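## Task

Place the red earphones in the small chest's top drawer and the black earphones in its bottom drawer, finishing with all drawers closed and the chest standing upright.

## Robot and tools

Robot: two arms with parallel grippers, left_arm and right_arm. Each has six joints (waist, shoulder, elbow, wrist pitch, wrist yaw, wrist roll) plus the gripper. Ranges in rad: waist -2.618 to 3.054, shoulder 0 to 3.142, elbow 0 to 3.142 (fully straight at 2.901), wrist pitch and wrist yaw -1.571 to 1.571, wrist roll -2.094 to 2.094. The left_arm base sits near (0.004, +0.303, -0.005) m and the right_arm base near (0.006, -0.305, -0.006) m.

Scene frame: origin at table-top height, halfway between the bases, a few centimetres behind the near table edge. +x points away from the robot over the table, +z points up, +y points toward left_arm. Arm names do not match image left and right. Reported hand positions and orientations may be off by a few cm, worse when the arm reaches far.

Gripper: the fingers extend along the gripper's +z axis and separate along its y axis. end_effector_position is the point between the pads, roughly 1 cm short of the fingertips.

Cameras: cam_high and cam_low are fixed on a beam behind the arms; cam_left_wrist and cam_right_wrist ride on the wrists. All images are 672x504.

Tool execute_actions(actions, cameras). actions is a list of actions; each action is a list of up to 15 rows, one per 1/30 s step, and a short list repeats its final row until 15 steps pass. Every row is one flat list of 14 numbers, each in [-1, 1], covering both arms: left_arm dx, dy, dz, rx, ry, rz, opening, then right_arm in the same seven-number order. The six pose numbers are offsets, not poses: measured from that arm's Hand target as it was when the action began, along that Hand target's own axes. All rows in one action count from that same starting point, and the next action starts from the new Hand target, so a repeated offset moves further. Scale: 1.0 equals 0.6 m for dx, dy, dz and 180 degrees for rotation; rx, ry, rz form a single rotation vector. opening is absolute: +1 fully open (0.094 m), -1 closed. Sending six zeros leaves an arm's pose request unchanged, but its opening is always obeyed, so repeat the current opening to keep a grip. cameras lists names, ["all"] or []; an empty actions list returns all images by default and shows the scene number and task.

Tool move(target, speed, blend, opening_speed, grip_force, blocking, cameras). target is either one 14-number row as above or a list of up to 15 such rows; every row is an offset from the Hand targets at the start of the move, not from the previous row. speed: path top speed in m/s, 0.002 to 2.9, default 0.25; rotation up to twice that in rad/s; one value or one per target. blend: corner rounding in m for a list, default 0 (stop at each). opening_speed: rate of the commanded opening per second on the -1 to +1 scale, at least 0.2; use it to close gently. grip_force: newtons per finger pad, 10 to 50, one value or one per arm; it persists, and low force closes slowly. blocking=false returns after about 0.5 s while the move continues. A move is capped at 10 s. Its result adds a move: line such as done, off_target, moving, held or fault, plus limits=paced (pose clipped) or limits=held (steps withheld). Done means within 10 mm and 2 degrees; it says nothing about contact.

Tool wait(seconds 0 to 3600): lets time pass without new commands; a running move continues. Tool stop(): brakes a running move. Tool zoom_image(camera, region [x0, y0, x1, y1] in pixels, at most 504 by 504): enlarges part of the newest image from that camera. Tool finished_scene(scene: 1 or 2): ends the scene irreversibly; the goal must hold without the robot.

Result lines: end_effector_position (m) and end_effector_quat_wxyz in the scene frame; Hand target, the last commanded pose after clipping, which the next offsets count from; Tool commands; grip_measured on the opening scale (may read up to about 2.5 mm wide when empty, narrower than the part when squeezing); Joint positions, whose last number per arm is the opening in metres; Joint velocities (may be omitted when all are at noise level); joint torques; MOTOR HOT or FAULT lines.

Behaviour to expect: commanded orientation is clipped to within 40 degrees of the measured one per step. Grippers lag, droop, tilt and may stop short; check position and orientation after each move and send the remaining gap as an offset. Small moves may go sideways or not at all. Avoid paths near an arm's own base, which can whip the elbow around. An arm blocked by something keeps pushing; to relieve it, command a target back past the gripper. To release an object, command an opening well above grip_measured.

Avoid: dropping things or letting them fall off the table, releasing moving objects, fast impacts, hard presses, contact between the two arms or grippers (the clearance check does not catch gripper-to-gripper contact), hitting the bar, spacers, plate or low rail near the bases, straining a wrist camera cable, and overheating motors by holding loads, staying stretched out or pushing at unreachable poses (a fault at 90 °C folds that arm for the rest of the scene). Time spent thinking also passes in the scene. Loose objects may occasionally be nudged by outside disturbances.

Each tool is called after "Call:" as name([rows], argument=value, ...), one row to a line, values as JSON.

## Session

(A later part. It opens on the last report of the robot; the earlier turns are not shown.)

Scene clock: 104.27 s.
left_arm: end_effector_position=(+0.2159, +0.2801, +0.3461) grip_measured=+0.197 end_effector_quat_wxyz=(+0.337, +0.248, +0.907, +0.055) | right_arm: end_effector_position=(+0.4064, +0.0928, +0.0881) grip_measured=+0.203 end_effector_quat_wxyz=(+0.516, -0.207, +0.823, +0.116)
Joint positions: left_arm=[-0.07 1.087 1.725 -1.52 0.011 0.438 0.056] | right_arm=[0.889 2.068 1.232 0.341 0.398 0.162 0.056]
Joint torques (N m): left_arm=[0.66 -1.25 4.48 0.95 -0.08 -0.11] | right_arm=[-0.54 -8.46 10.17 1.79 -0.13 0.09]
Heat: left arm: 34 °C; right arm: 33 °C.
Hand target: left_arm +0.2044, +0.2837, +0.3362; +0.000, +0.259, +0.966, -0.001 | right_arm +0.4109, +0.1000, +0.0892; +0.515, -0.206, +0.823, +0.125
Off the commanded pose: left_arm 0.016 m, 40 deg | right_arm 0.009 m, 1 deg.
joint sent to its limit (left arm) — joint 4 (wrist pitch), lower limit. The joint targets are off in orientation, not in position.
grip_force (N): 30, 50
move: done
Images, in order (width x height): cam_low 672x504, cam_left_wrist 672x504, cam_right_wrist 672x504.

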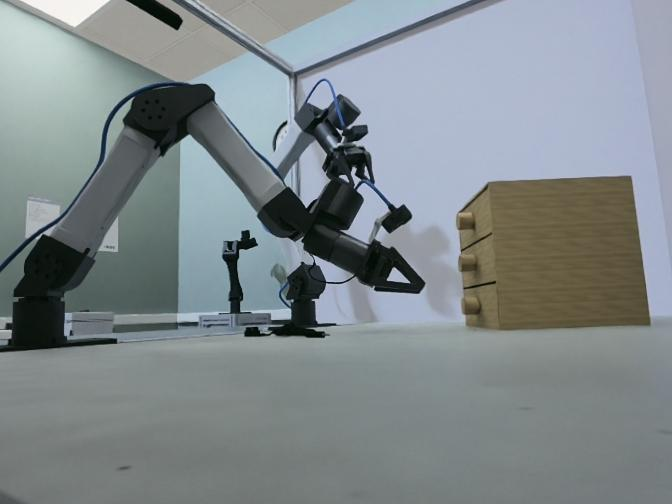

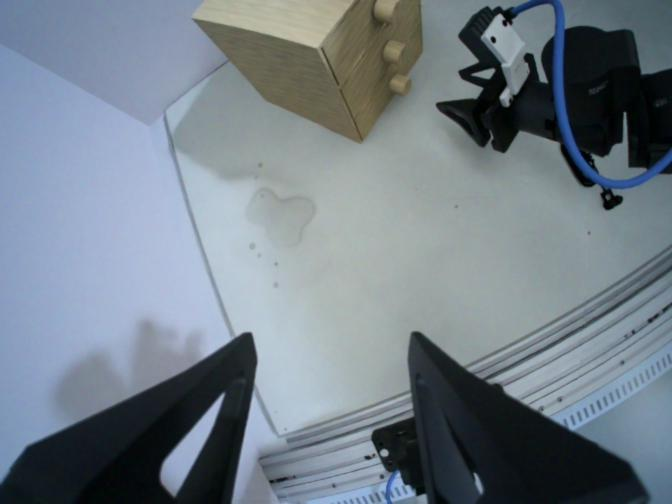

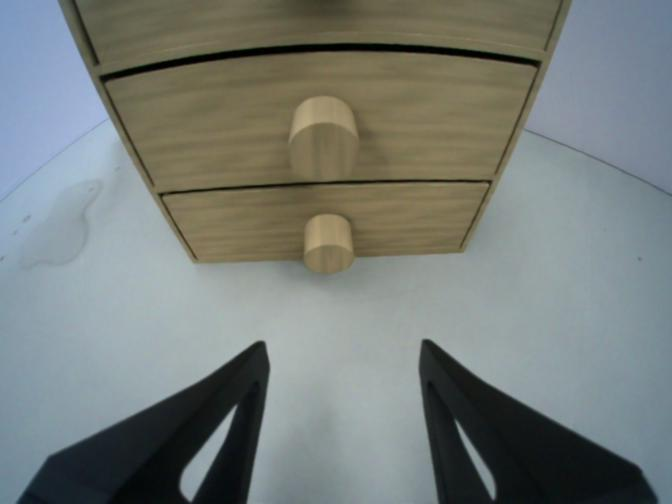

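Call:
move([
  [0,0,0,0,0,0,0.2,0.03,0.0137,0.08,0,0,0,0.2],
  [0,0,0,0,0,0,0.2,0.0105,0.0137,0.145,0,0,0,0.2],
  [0,0,0,0,0,0,0.2,0.0105,0.0137,0.145,0,0,0,-1],
], speed=0.13, opening_speed=1.5, blend=[0.01,0,0], cameras=["cam_right_wrist","cam_low","cam_left_wrist"])

Scene clock: 111.33 s.
left_arm: end_effector_position=(+0.2159, +0.2801, +0.3461) grip_measured=+0.197 end_effector_quat_wxyz=(+0.337, +0.248, +0.907, +0.055) | right_arm: end_effector_position=(+0.4705, +0.1354, +0.0458) grip_measured=-0.432 end_effector_quat_wxyz=(+0.515, -0.200, +0.825, +0.120)
Joint positions: left_arm=[-0.07 1.087 1.725 -1.52 0.011 0.438 0.056] | right_arm=[0.839 2.392 1.599 0.306 0.355 0.153 0.027]
Joint torques (N m): left_arm=[0.66 -1.24 4.48 0.95 -0.08 -0.11] | right_arm=[-0.49 -10.39 10.65 1.85 -0.15 -0.04]
Heat: left arm: 34 °C; right arm: 33 °C.
Hand target: left_arm +0.2044, +0.2837, +0.3362; +0.000, +0.259, +0.966, -0.001 | right_arm +0.4737, +0.1423, +0.0454; +0.515, -0.206, +0.823, +0.125
Off the commanded pose: left_arm 0.016 m, 40 deg | right_arm 0.008 m, 1 deg.
joint sent to its limit (left arm) — joint 4 (wrist pitch), lower limit. The joint targets are off in orientation, not in position.
grip_force (N): 30, 50
move: done
Images, in order (width x height): cam_low 672x504, cam_left_wrist 672x504, cam_right_wrist 672x504.

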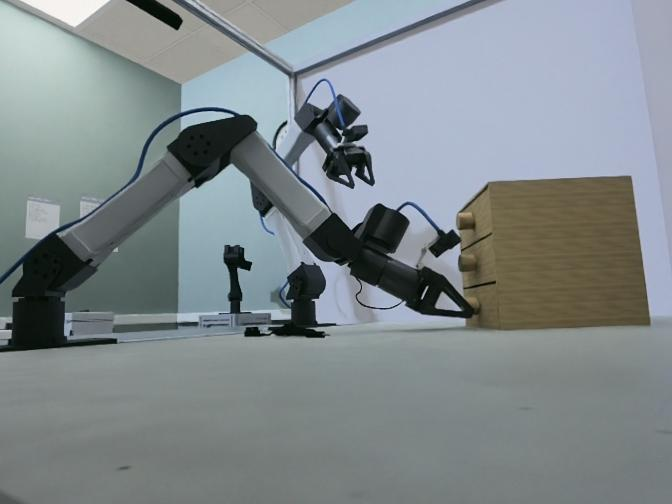

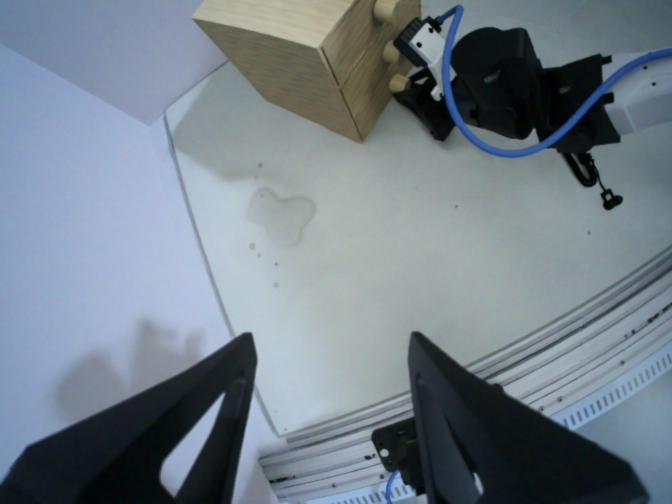

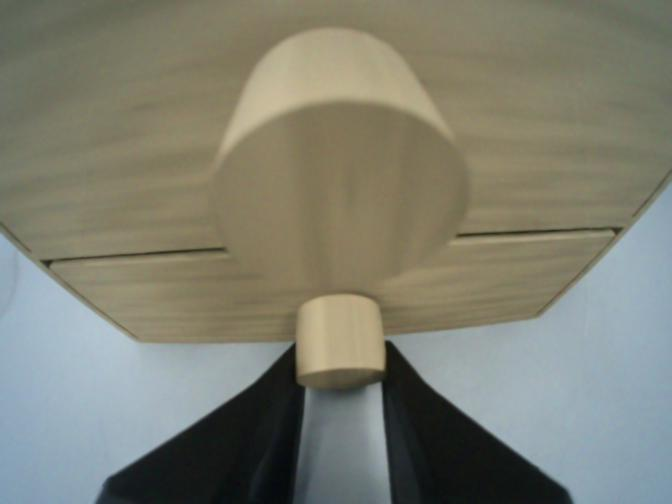

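Call:
move(target=[0,0,0,0,0,0,0.2,0.105,-0.007,-0.217,0,0,0,-1], speed=0.13, cameras=["cam_right_wrist","cam_high","cam_left_wrist"])

Scene clock: 114.57 s.
left_arm: end_effector_position=(+0.2159, +0.2801, +0.3461) grip_measured=+0.197 end_effector_quat_wxyz=(+0.337, +0.248, +0.907, +0.055) | right_arm: end_effector_position=(+0.3545, +0.0685, +0.0363) grip_measured=-0.432 end_effector_quat_wxyz=(+0.509, -0.202, +0.828, +0.119)
Joint positions: left_arm=[-0.07 1.087 1.725 -1.52 0.011 0.438 0.056] | right_arm=[0.954 2.051 0.948 0.579 0.451 0.218 0.027]
Joint torques (N m): left_arm=[0.66 -1.25 4.48 0.95 -0.08 -0.11] | right_arm=[0.91 -10.88 4.79 1.9 0.07 -0.09]
Heat: left arm: 33 °C; right arm: 33 °C.
Hand target: left_arm +0.2044, +0.2837, +0.3362; +0.000, +0.259, +0.966, -0.001 | right_arm +0.3479, +0.0709, +0.0458; +0.515, -0.206, +0.823, +0.125
Off the commanded pose: left_arm 0.016 m, 40 deg | right_arm 0.012 m, 1 deg.
joint sent to its limit (left arm) — joint 4 (wrist pitch), lower limit. The joint targets are off in orientation, not in position.
grip_force (N): 30, 50
move: off_target (right_arm)
Images, in order (width x height): cam_high 672x504, cam_left_wrist 672x504, cam_right_wrist 672x504.

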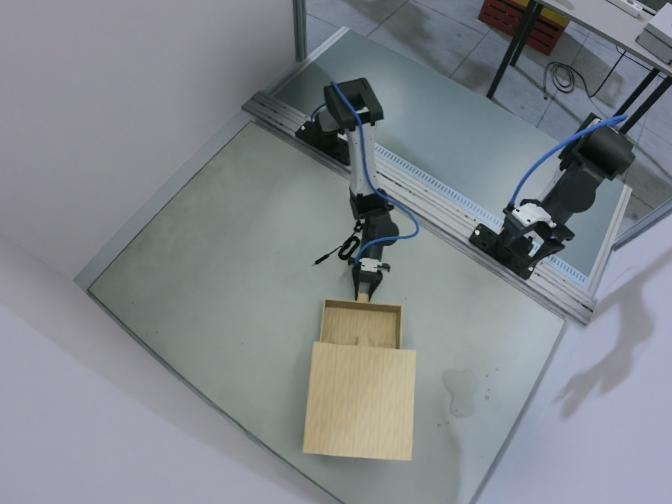

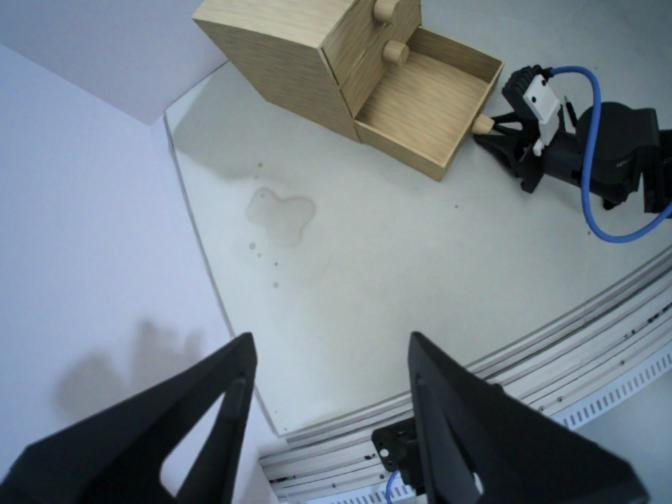

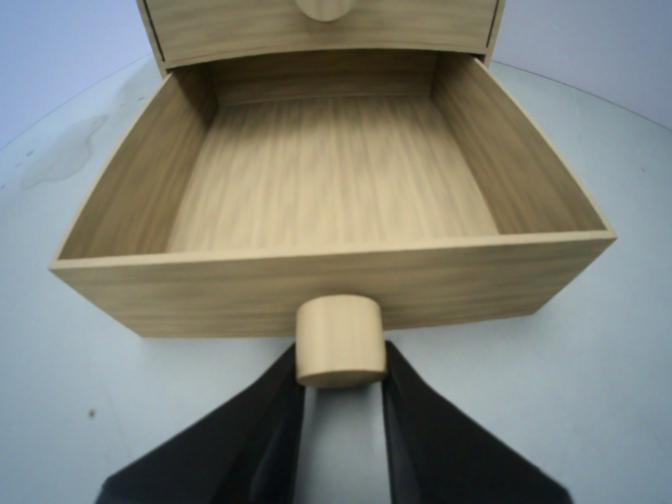

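Call:
move([
  [0,0,0,0,0,0,0.2,0,0,0,0,0,0,0.2],
  [0,0,0,0,0,0,0.2,0,0,-0.16,0,0,0,0.2],
  [0,0,0,0,0,0,0.2,-0.0445,-0.162,-0.3015,-0.024,0.355,-0.034,0.2],
], speed=0.25, blend=[0,0.03,0], cameras=["cam_right_wrist","cam_high"])

Scene clock: 123.17 s.
left_arm: end_effector_position=(+0.2159, +0.2801, +0.3461) grip_measured=+0.197 end_effector_quat_wxyz=(+0.337, +0.248, +0.907, +0.055) | right_arm: end_effector_position=(+0.2572, -0.0893, +0.1464) grip_measured=+0.198 end_effector_quat_wxyz=(+0.001, -0.299, +0.954, -0.008)
Joint positions: left_arm=[-0.07 1.087 1.725 -1.52 0.011 0.438 0.056] | right_arm=[0.718 1.811 1.689 -1.456 0.032 0.127 0.056]
Joint torques (N m): left_arm=[0.66 -1.25 4.48 0.95 -0.09 -0.11] | right_arm=[-0.76 -6.35 9.66 0.1 -0.21 -0.07]
Heat: left arm: 33 °C; right arm: 33 °C.
Hand target: left_arm +0.2044, +0.2837, +0.3362; +0.000, +0.259, +0.966, -0.001 | right_arm +0.2598, -0.0851, +0.1497; -0.001, -0.301, +0.954, +0.001
Off the commanded pose: left_arm 0.016 m, 40 deg | right_arm 0.006 m, 1 deg.
joint sent to its limit (left arm) — joint 4 (wrist pitch), lower limit. The joint targets are off in orientation, not in position.
grip_force (N): 30, 50
move: done
Images, in order (width x height): cam_high 672x504, cam_right_wrist 672x504.

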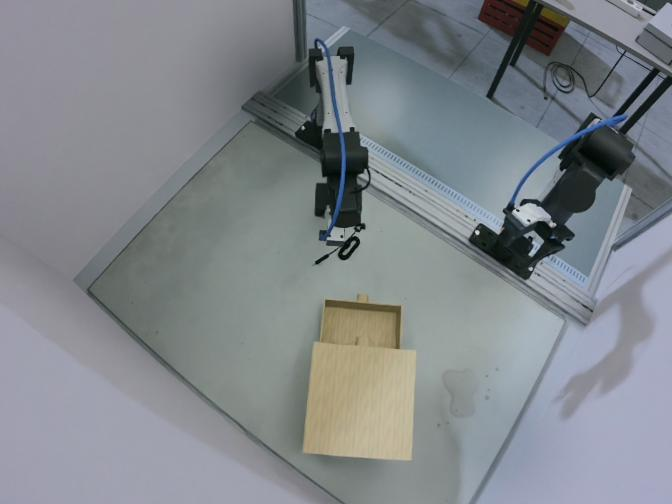

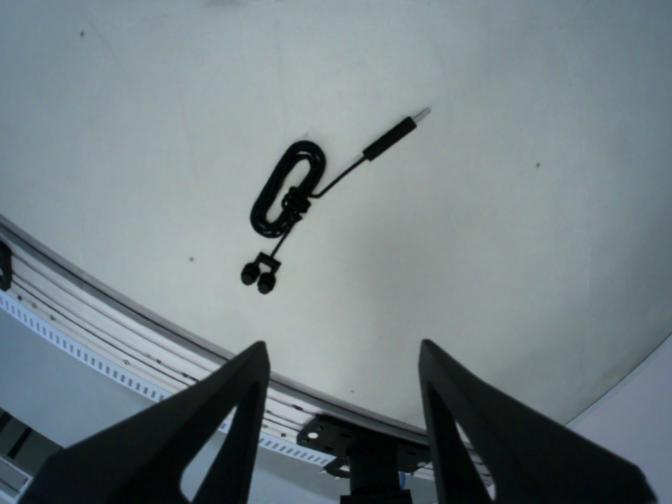

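Call:
move(target=[0,0,0,0,0,0,0.2,-0.023,0.063,0.16,0,0,0.117,0.2], speed=0.2, cameras=["cam_right_wrist"])

Scene clock: 127.93 s.
left_arm: end_effector_position=(+0.2159, +0.2801, +0.3461) grip_measured=+0.197 end_effector_quat_wxyz=(+0.337, +0.248, +0.907, +0.055) | right_arm: end_effector_position=(+0.2536, -0.0489, +0.0617) grip_measured=+0.198 end_effector_quat_wxyz=(+0.007, -0.121, +0.993, +0.000)
Joint positions: left_arm=[-0.07 1.087 1.725 -1.52 0.011 0.438 0.056] | right_arm=[0.802 1.907 1.475 -1.131 0.025 0.575 0.056]
Joint torques (N m): left_arm=[0.66 -1.26 4.49 0.95 -0.08 -0.11] | right_arm=[0.51 -7.23 5.76 0.41 -0.11 0.11]
Heat: left arm: 33 °C; right arm: 34 °C.
Hand target: left_arm +0.2044, +0.2837, +0.3362; +0.000, +0.259, +0.966, -0.001 | right_arm +0.2494, -0.0460, +0.0539; +0.000, -0.121, +0.993, +0.001
Off the commanded pose: left_arm 0.016 m, 40 deg | right_arm 0.010 m, 1 deg.
joint sent to its limit (left arm) — joint 4 (wrist pitch), lower limit. The joint targets are off in orientation, not in position.
grip_force (N): 30, 50
move: done

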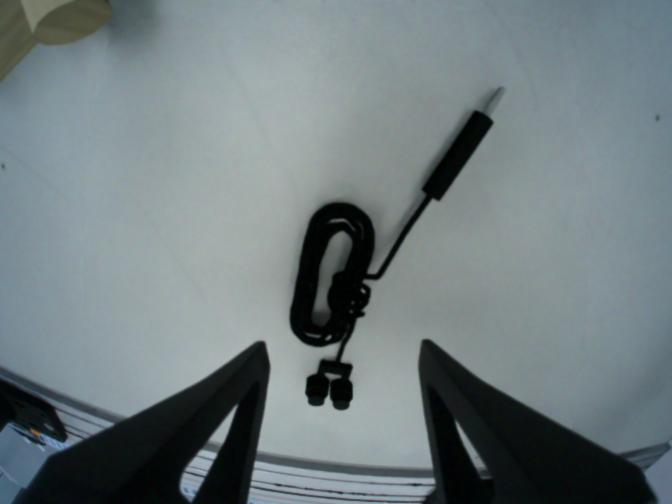

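Call:
move([
  [0,0,0,0,0,0,0.2,0,0.008,0.075,0,0,0,0.2],
  [0,0,0,0,0,0,0.2,0,0.008,0.075,0,0,0,-1],
  [0,0,0,0,0,0,0.2,0,0.008,-0.2,0,0,0,-1],
], speed=0.14, opening_speed=1.2, grip_force=[30, 35], cameras=["cam_right_wrist","cam_low","cam_left_wrist"])

Scene clock: 140.10 s.
left_arm: end_effector_position=(+0.2159, +0.2801, +0.3461) grip_measured=+0.197 end_effector_quat_wxyz=(+0.337, +0.248, +0.907, +0.055) | right_arm: end_effector_position=(+0.2495, -0.0468, +0.1641) grip_measured=-0.804 end_effector_quat_wxyz=(+0.003, -0.121, +0.993, -0.002)
Joint positions: left_arm=[-0.07 1.087 1.725 -1.52 0.011 0.438 0.056] | right_arm=[0.818 1.919 1.899 -1.553 0.023 0.591 0.009]
Joint torques (N m): left_arm=[0.66 -1.25 4.46 0.95 -0.08 -0.11] | right_arm=[0.38 -8.42 9.44 0.11 -0.1 0.03]
Heat: left arm: 32 °C; right arm: 33 °C.
Hand target: left_arm +0.2044, +0.2837, +0.3362; +0.000, +0.259, +0.966, -0.001 | right_arm +0.2483, -0.0416, +0.1738; -0.001, -0.121, +0.993, +0.001
Off the commanded pose: left_arm 0.016 m, 40 deg | right_arm 0.011 m, 0 deg.
joint sent to its limit (left arm) — joint 4 (wrist pitch), lower limit. The joint targets are off in orientation, not in position.
joint sent to its limit (right arm) — joint 4 (wrist pitch), lower limit. The joint targets still meet the commanded pose.
grip_force (N): 30, 35
move: off_target (right_arm)
Images, in order (width x height): cam_low 672x504, cam_left_wrist 672x504, cam_right_wrist 672x504.

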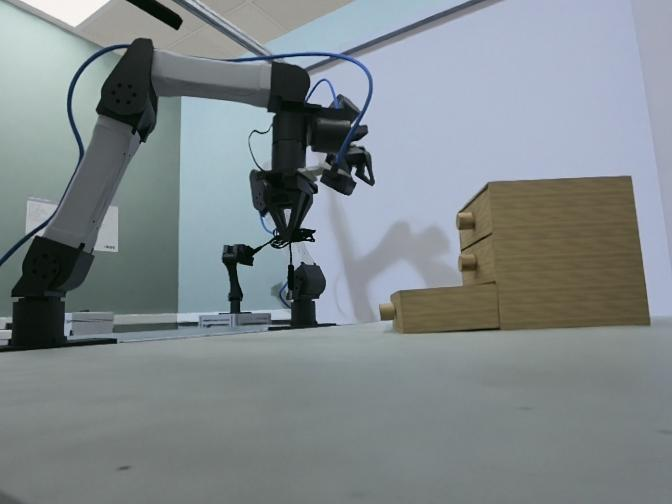

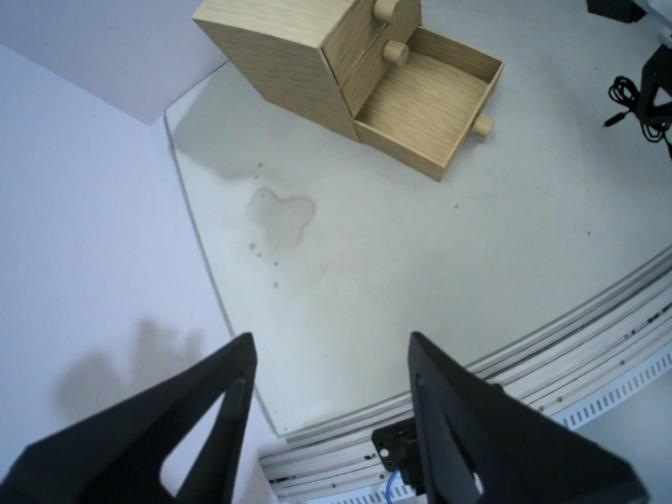

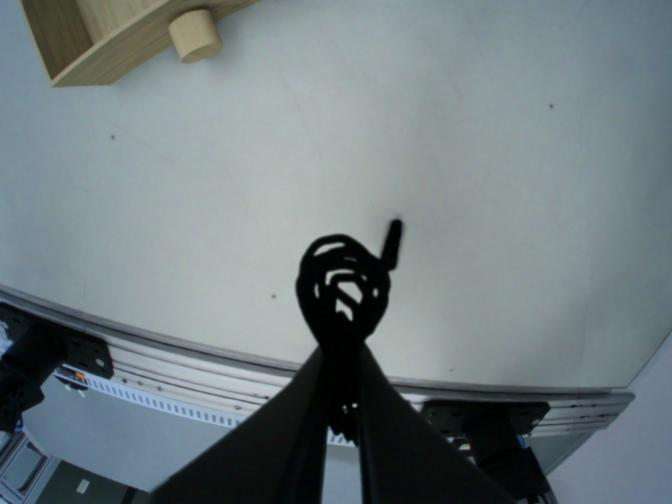

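Call:
move([
  [0,0,0,0,0,0,0.2,0,0,-0.06,0,0,-0.2,-1],
  [0,0,0,0,0,0,0.2,-0.334,0.154,-0.06,0,0,-0.589,-1],
], speed=0.22, blend=[0.03,0], cameras=["cam_right_wrist","cam_high","cam_left_wrist"])

Scene clock: 149.10 s.
left_arm: end_effector_position=(+0.2159, +0.2801, +0.3461) grip_measured=+0.197 end_effector_quat_wxyz=(+0.337, +0.248, +0.907, +0.055) | right_arm: end_effector_position=(+0.4156, +0.0891, +0.2072) grip_measured=-0.804 end_effector_quat_wxyz=(-0.274, +0.827, -0.486, +0.074)
Joint positions: left_arm=[-0.07 1.087 1.725 -1.52 0.011 0.438 0.056] | right_arm=[0.761 2.473 2.835 -1.361 0.015 -1.311 0.009]
Joint torques (N m): left_arm=[0.66 -1.25 4.48 0.95 -0.08 -0.11] | right_arm=[-0.13 -10.03 9.39 1.47 -0.12 -0.06]
Heat: left arm: 32 °C; right arm: 34 °C.
Hand target: left_arm +0.2044, +0.2837, +0.3362; +0.000, +0.259, +0.966, -0.001 | right_arm +0.4206, +0.0963, +0.2097; +0.000, +0.866, -0.500, -0.001
Off the commanded pose: left_arm 0.016 m, 40 deg | right_arm 0.009 m, 33 deg.
elbow stopped short (right arm): the move would have taken joint 3 (elbow) straighter than the controller allows.
joint sent to its limit (left arm) — joint 4 (wrist pitch), lower limit. The joint targets are off in orientation, not in position.
grip_force (N): 30, 35
move: off_target (right_arm)
Images, in order (width x height): cam_high 672x504, cam_left_wrist 672x504, cam_right_wrist 672x504.

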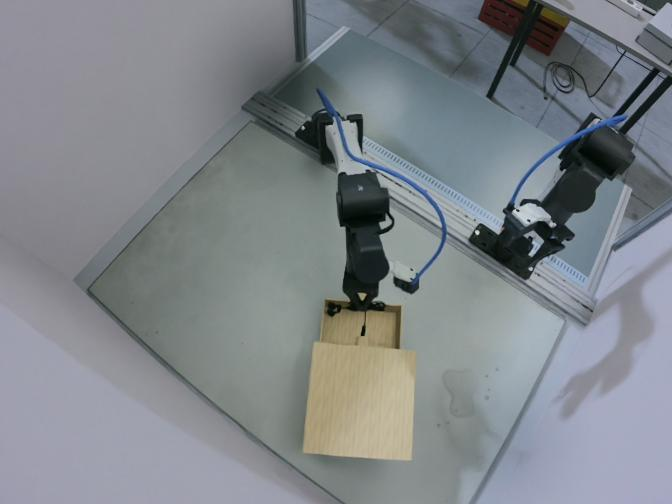

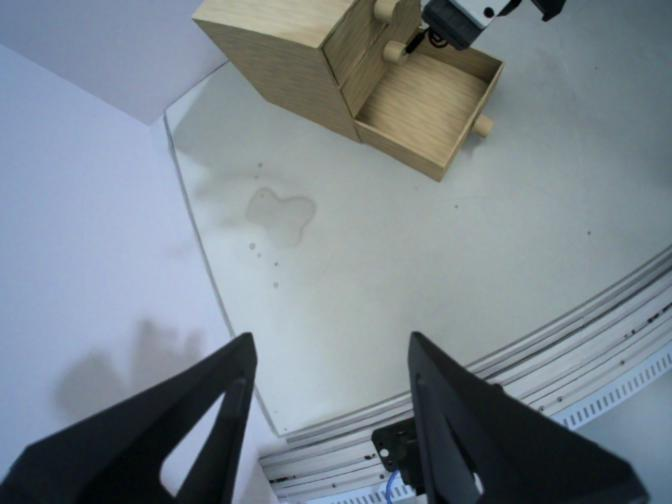

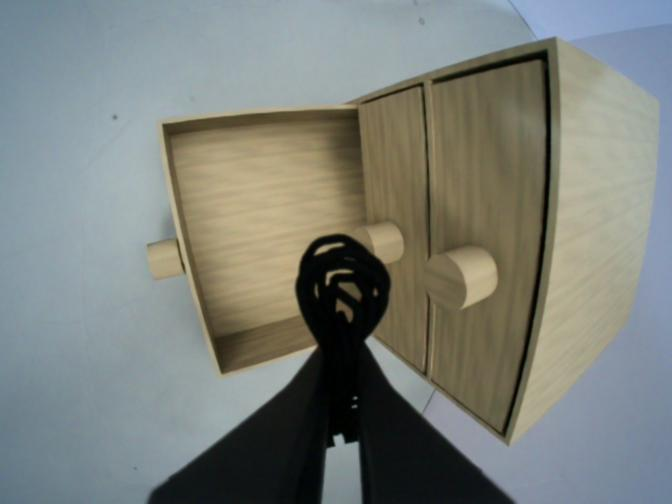

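Call:
move(target=[0,0,0,0,0,0,0.2,0,0.013,0.17,0,0,0,-1], speed=0.15, cameras=["cam_right_wrist","cam_high","cam_left_wrist"])

Call:
zoom_image(camera="cam_left_wrist", region=[340, 0, 560, 200])

Scene clock: 159.63 s.
left_arm: end_effector_position=(+0.2159, +0.2801, +0.3461) grip_measured=+0.197 end_effector_quat_wxyz=(+0.337, +0.248, +0.907, +0.055) | right_arm: end_effector_position=(+0.4133, +0.0891, +0.1086) grip_measured=-0.804 end_effector_quat_wxyz=(-0.172, +0.849, -0.497, +0.046)
Joint positions: left_arm=[-0.07 1.087 1.725 -1.52 0.011 0.438 0.056] | right_arm=[0.761 2.643 2.835 -1.407 0.015 -1.312 0.009]
Joint torques (N m): left_arm=[0.68 -1.25 4.48 0.95 -0.09 -0.11] | right_arm=[-0.12 -11.47 9.62 0.86 -0.08 -0.02]
Heat: left arm: 32 °C; right arm: 35 °C.
Hand target: left_arm +0.2044, +0.2837, +0.3362; +0.000, +0.259, +0.966, -0.001 | right_arm +0.4138, +0.0925, +0.1077; +0.000, +0.866, -0.500, -0.001
Off the commanded pose: left_arm 0.016 m, 40 deg | right_arm 0.004 m, 21 deg.
elbow stopped short (right arm): the move would have taken joint 3 (elbow) straighter than the controller allows.
joint sent to its limit (left arm) — joint 4 (wrist pitch), lower limit. The joint targets are off in orientation, not in position.
grip_force (N): 30, 35
move: off_target (right_arm)
Images, in order (width x height): cam_high 672x504, cam_left_wrist 672x504, cam_right_wrist 672x504.

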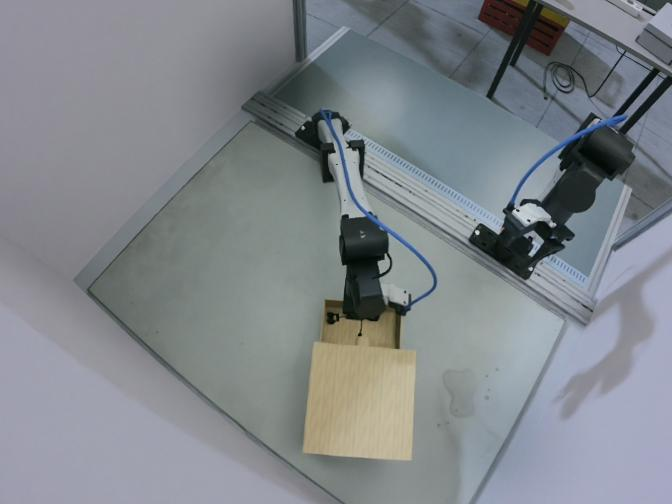

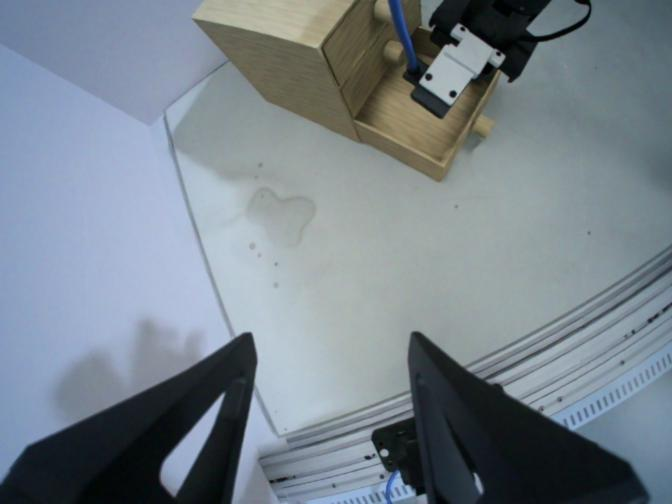

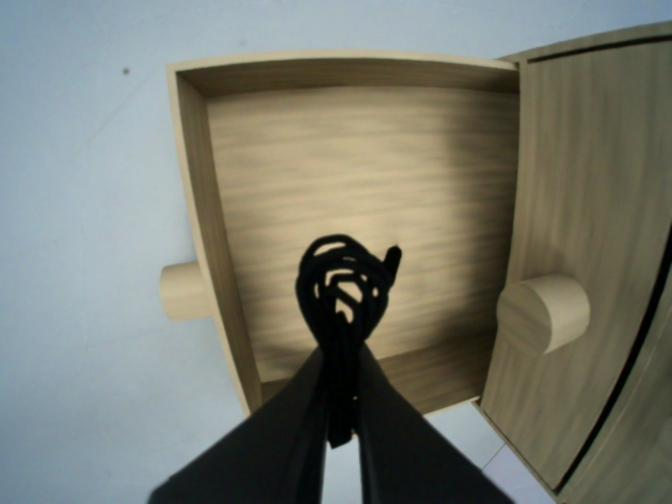

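Scaled by 2.291 from the camera's image (finer frame: 960x720).

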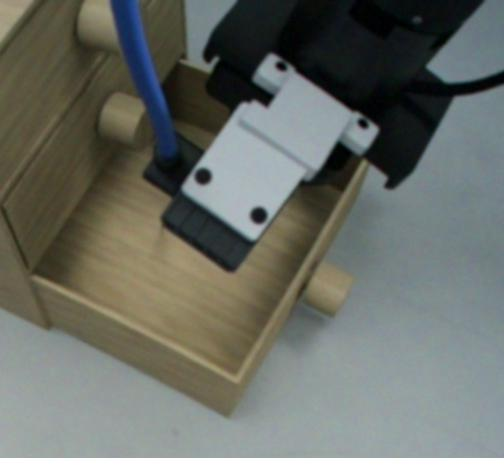

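Call:
move([
  [0,0,0,0,0,0,0.2,-0.025,0,0,0,0,0,-1],
  [0,0,0,0,0,0,0.2,-0.025,0,0.05,0,0,0,-1],
  [0,0,0,0,0,0,0.2,-0.025,0,0.05,0,0,0,-0.4],
  [0,0,0,0,0,0,0.2,-0.015,0.01,-0.22,0,0,0,-0.4],
], speed=0.13, opening_speed=0.8, cameras=["cam_right_wrist","cam_high"])

Scene clock: 168.63 s.
left_arm: end_effector_position=(+0.2159, +0.2801, +0.3461) grip_measured=+0.197 end_effector_quat_wxyz=(+0.337, +0.248, +0.907, +0.055) | right_arm: end_effector_position=(+0.4038, +0.0937, +0.2119) grip_measured=-0.402 end_effector_quat_wxyz=(-0.272, +0.830, -0.482, +0.069)
Joint positions: left_arm=[-0.07 1.087 1.725 -1.52 0.011 0.438 0.056] | right_arm=[0.782 2.463 2.84 -1.382 0.015 -1.301 0.028]
Joint torques (N m): left_arm=[0.66 -1.25 4.48 0.95 -0.08 -0.11] | right_arm=[0.05 -13.83 8.9 1.45 -0.06 0.02]
Heat: left arm: 32 °C; right arm: 38 °C.
Hand target: left_arm +0.2044, +0.2837, +0.3362; +0.000, +0.259, +0.966, -0.001 | right_arm +0.4041, +0.0973, +0.2397; +0.000, +0.866, -0.500, -0.001
Off the commanded pose: left_arm 0.016 m, 40 deg | right_arm 0.028 m, 33 deg.
elbow stopped short (right arm): the move would have taken joint 3 (elbow) straighter than the controller allows.
joint sent to its limit (left arm) — joint 4 (wrist pitch), lower limit. The joint targets are off in orientation, not in position.
grip_force (N): 30, 35
move: off_target (right_arm); target 3's new opening was sent with right_arm's hand 0.009 m and 17 deg from that target
Images, in order (width x height): cam_high 672x504, cam_right_wrist 672x504.

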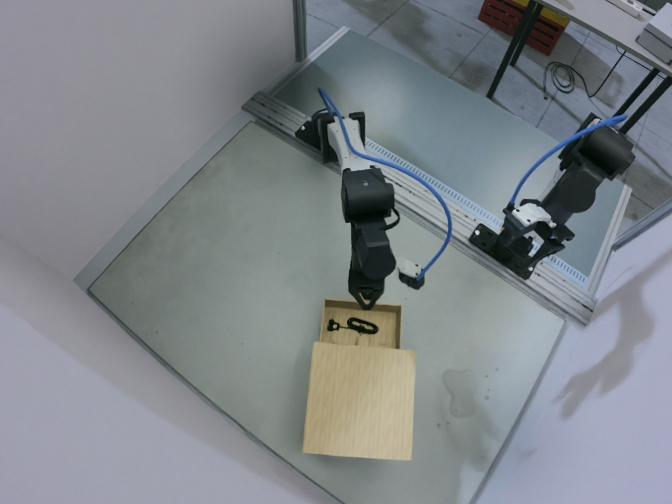

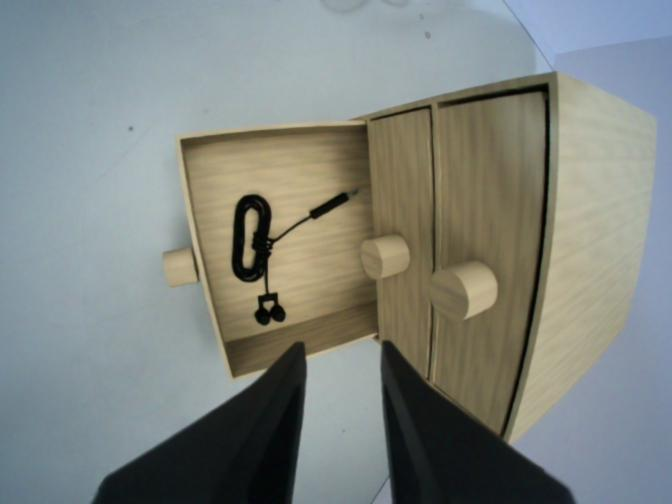

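Call:
move([
  [0,0,0,0,0,0,0.2,0.057,0.291,0,0.284,-0.271,0.452,0.2],
  [0,0,0,0,0,0,0.2,-0.01,0.248,0.283,0.284,-0.271,0.452,0.2],
], speed=0.25, blend=[0.02,0], cameras=["cam_right_wrist"])

Scene clock: 179.33 s.
left_arm: end_effector_position=(+0.2159, +0.2801, +0.3461) grip_measured=+0.197 end_effector_quat_wxyz=(+0.337, +0.248, +0.907, +0.055) | right_arm: end_effector_position=(+0.2743, +0.0305, +0.0765) grip_measured=+0.198 end_effector_quat_wxyz=(+0.513, -0.201, +0.824, +0.133)
Joint positions: left_arm=[-0.07 1.087 1.725 -1.52 0.011 0.438 0.056] | right_arm=[1.1 1.702 0.661 0.501 0.559 0.304 0.056]
Joint torques (N m): left_arm=[0.68 -1.25 4.48 0.95 -0.08 -0.11] | right_arm=[0.43 -5.37 5.23 1.93 0.2 -0.11]
Heat: left arm: 31 °C; right arm: 40 °C.
Hand target: left_arm +0.2044, +0.2837, +0.3362; +0.000, +0.259, +0.966, -0.001 | right_arm +0.2720, +0.0284, +0.0701; +0.514, -0.205, +0.823, +0.126
Off the commanded pose: left_arm 0.016 m, 40 deg | right_arm 0.007 m, 1 deg.
joint sent to its limit (left arm) — joint 4 (wrist pitch), lower limit. The joint targets are off in orientation, not in position.
grip_force (N): 30, 35
move: done

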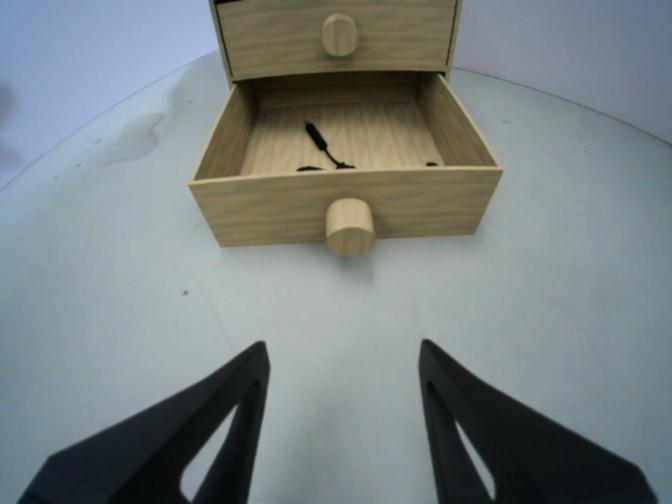

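Call:
move([
  [0,0,0,0,0,0,0.2,0.005,0,0.066,0,0,0,0.3],
  [0,0,0,0,0,0,0.2,-0.16,0.0117,0.403,0,0,0,0.3],
], speed=0.14, blend=[0.015,0], cameras=["cam_right_wrist","cam_left_wrist","cam_low"])

Call:
zoom_image(camera="cam_left_wrist", region=[190, 0, 490, 180])

Scene clock: 185.37 s.
left_arm: end_effector_position=(+0.2159, +0.2801, +0.3461) grip_measured=+0.197 end_effector_quat_wxyz=(+0.337, +0.248, +0.907, +0.055) | right_arm: end_effector_position=(+0.4864, +0.1454, +0.0460) grip_measured=+0.298 end_effector_quat_wxyz=(+0.499, -0.210, +0.834, +0.109)
Joint positions: left_arm=[-0.07 1.087 1.725 -1.52 0.011 0.438 0.056] | right_arm=[0.827 2.455 1.761 0.164 0.342 0.143 0.061]
Joint torques (N m): left_arm=[0.66 -1.25 4.48 0.95 -0.08 -0.11] | right_arm=[-1.03 -9.55 11.95 2.15 -0.14 -0.01]
Heat: left arm: 31 °C; right arm: 38 °C.
Hand target: left_arm +0.2044, +0.2837, +0.3362; +0.000, +0.259, +0.966, -0.001 | right_arm +0.4983, +0.1554, +0.0501; +0.514, -0.205, +0.823, +0.125
Off the commanded pose: left_arm 0.016 m, 40 deg | right_arm 0.016 m, 3 deg.
joint sent to its limit (left arm) — joint 4 (wrist pitch), lower limit. The joint targets are off in orientation, not in position.
grip_force (N): 30, 35
move: off_target (right_arm)
Images, in order (width x height): cam_low 672x504, cam_left_wrist 672x504, cam_right_wrist 672x504.

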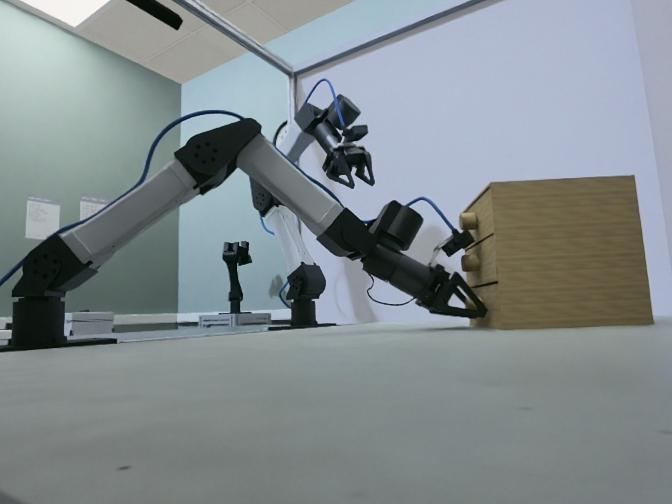

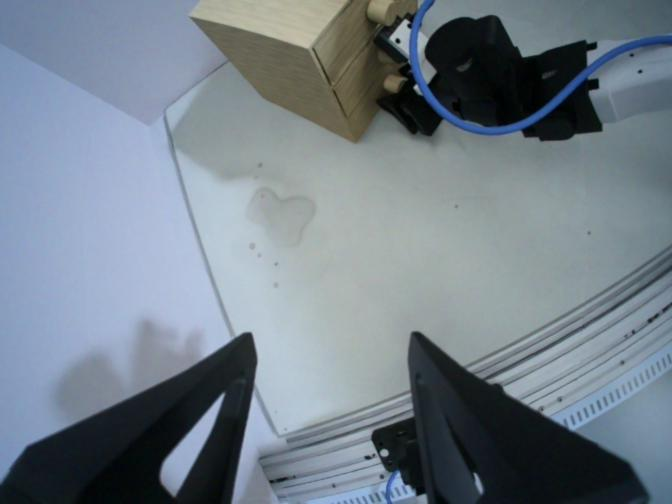

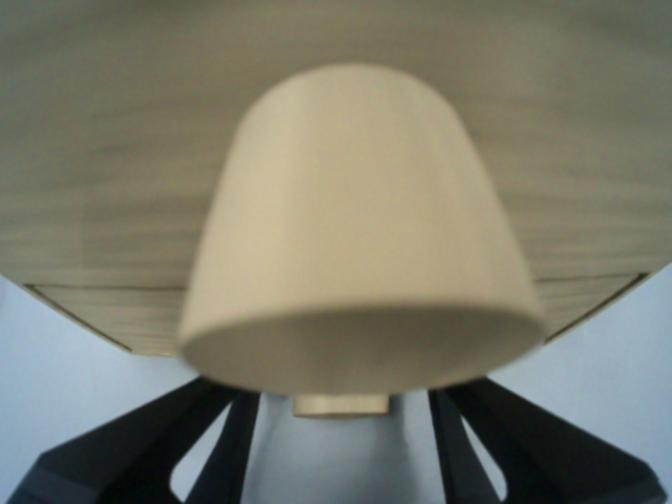

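Scaled by 1.680 from the camera's image (finer frame: 960x720).

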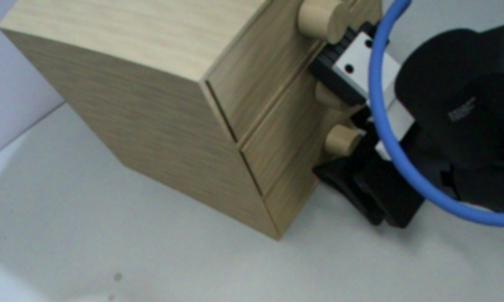

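Call:
move(target=[0,0,0,0,0,0,0.2,0.1,0,-0.19,0,0,0,0.3], speed=0.15, cameras=["cam_right_wrist","cam_left_wrist","cam_low","cam_high"])

Call:
zoom_image(camera="cam_left_wrist", region=[190, 0, 490, 180])

Call:
zoom_image(camera="cam_low", region=[420, 150, 672, 350])

Scene clock: 190.07 s.
left_arm: end_effector_position=(+0.2159, +0.2801, +0.3461) grip_measured=+0.197 end_effector_quat_wxyz=(+0.337, +0.248, +0.907, +0.055) | right_arm: end_effector_position=(+0.3864, +0.0942, +0.0295) grip_measured=+0.298 end_effector_quat_wxyz=(+0.500, -0.215, +0.831, +0.117)
Joint positions: left_arm=[-0.07 1.087 1.725 -1.52 0.011 0.438 0.056] | right_arm=[0.919 2.167 1.14 0.49 0.404 0.187 0.061]
Joint torques (N m): left_arm=[0.68 -1.25 4.48 0.95 -0.08 -0.11] | right_arm=[0.46 -12.51 5.34 1.99 0.15 0.11]
Heat: left arm: 31 °C; right arm: 38 °C.
Hand target: left_arm +0.2044, +0.2837, +0.3362; +0.000, +0.259, +0.966, -0.001 | right_arm +0.3844, +0.0954, +0.0462; +0.514, -0.205, +0.823, +0.125
Off the commanded pose: left_arm 0.016 m, 40 deg | right_arm 0.017 m, 2 deg.
joint sent to its limit (left arm) — joint 4 (wrist pitch), lower limit. The joint targets are off in orientation, not in position.
grip_force (N): 30, 35
move: off_target (right_arm)

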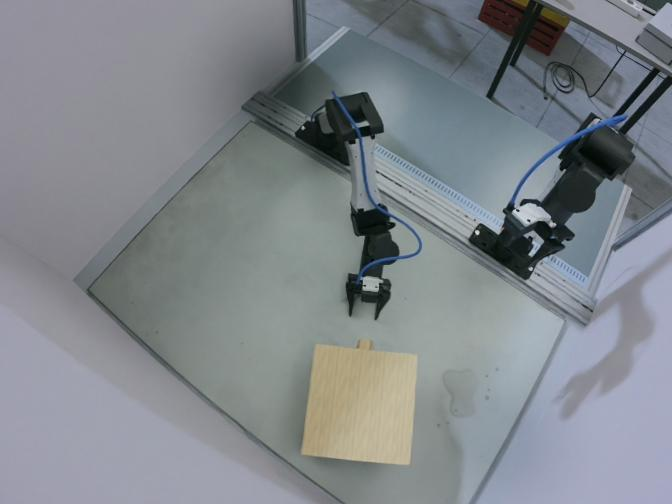

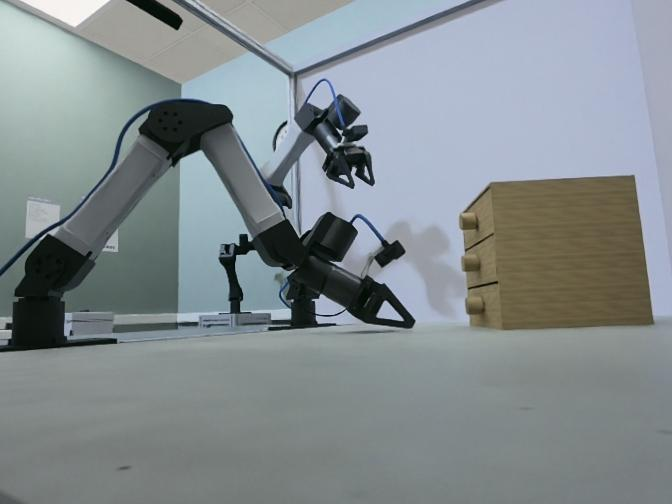

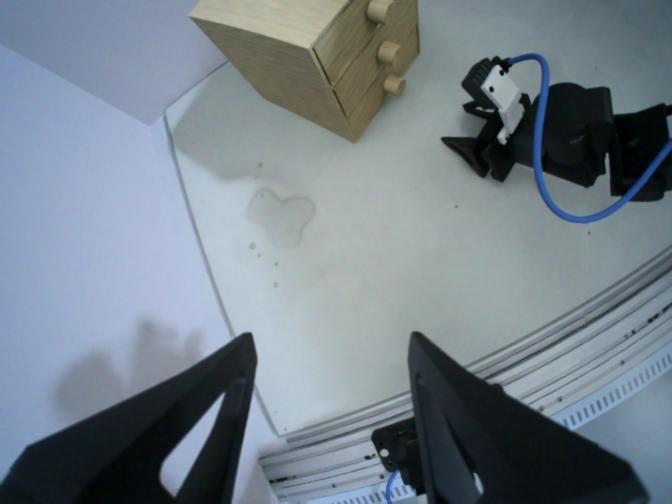

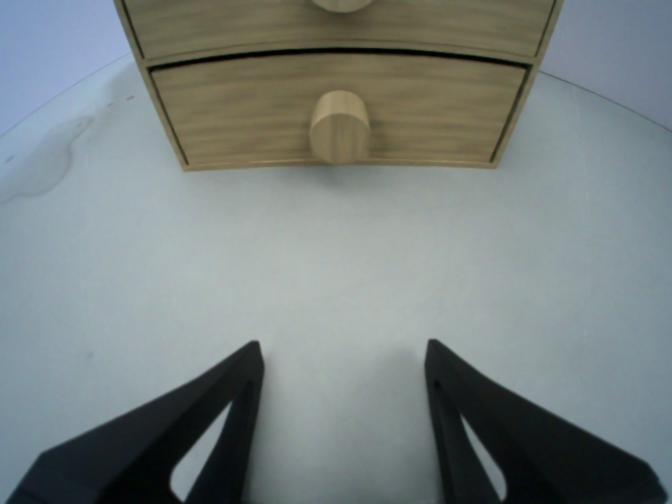

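Scaled by 1.680 from the camera's image (finer frame: 960x720).

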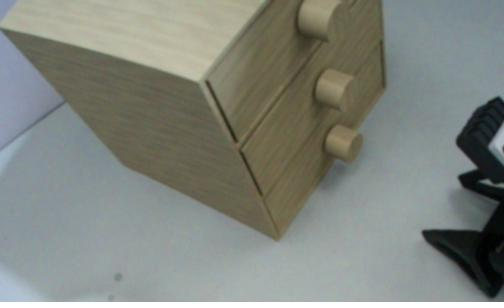

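Scaled by 2.000.

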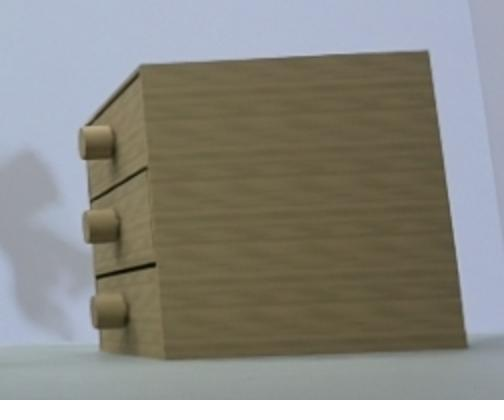

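Call:
finished_scene(scene=2)

The scene is finished: the task was done.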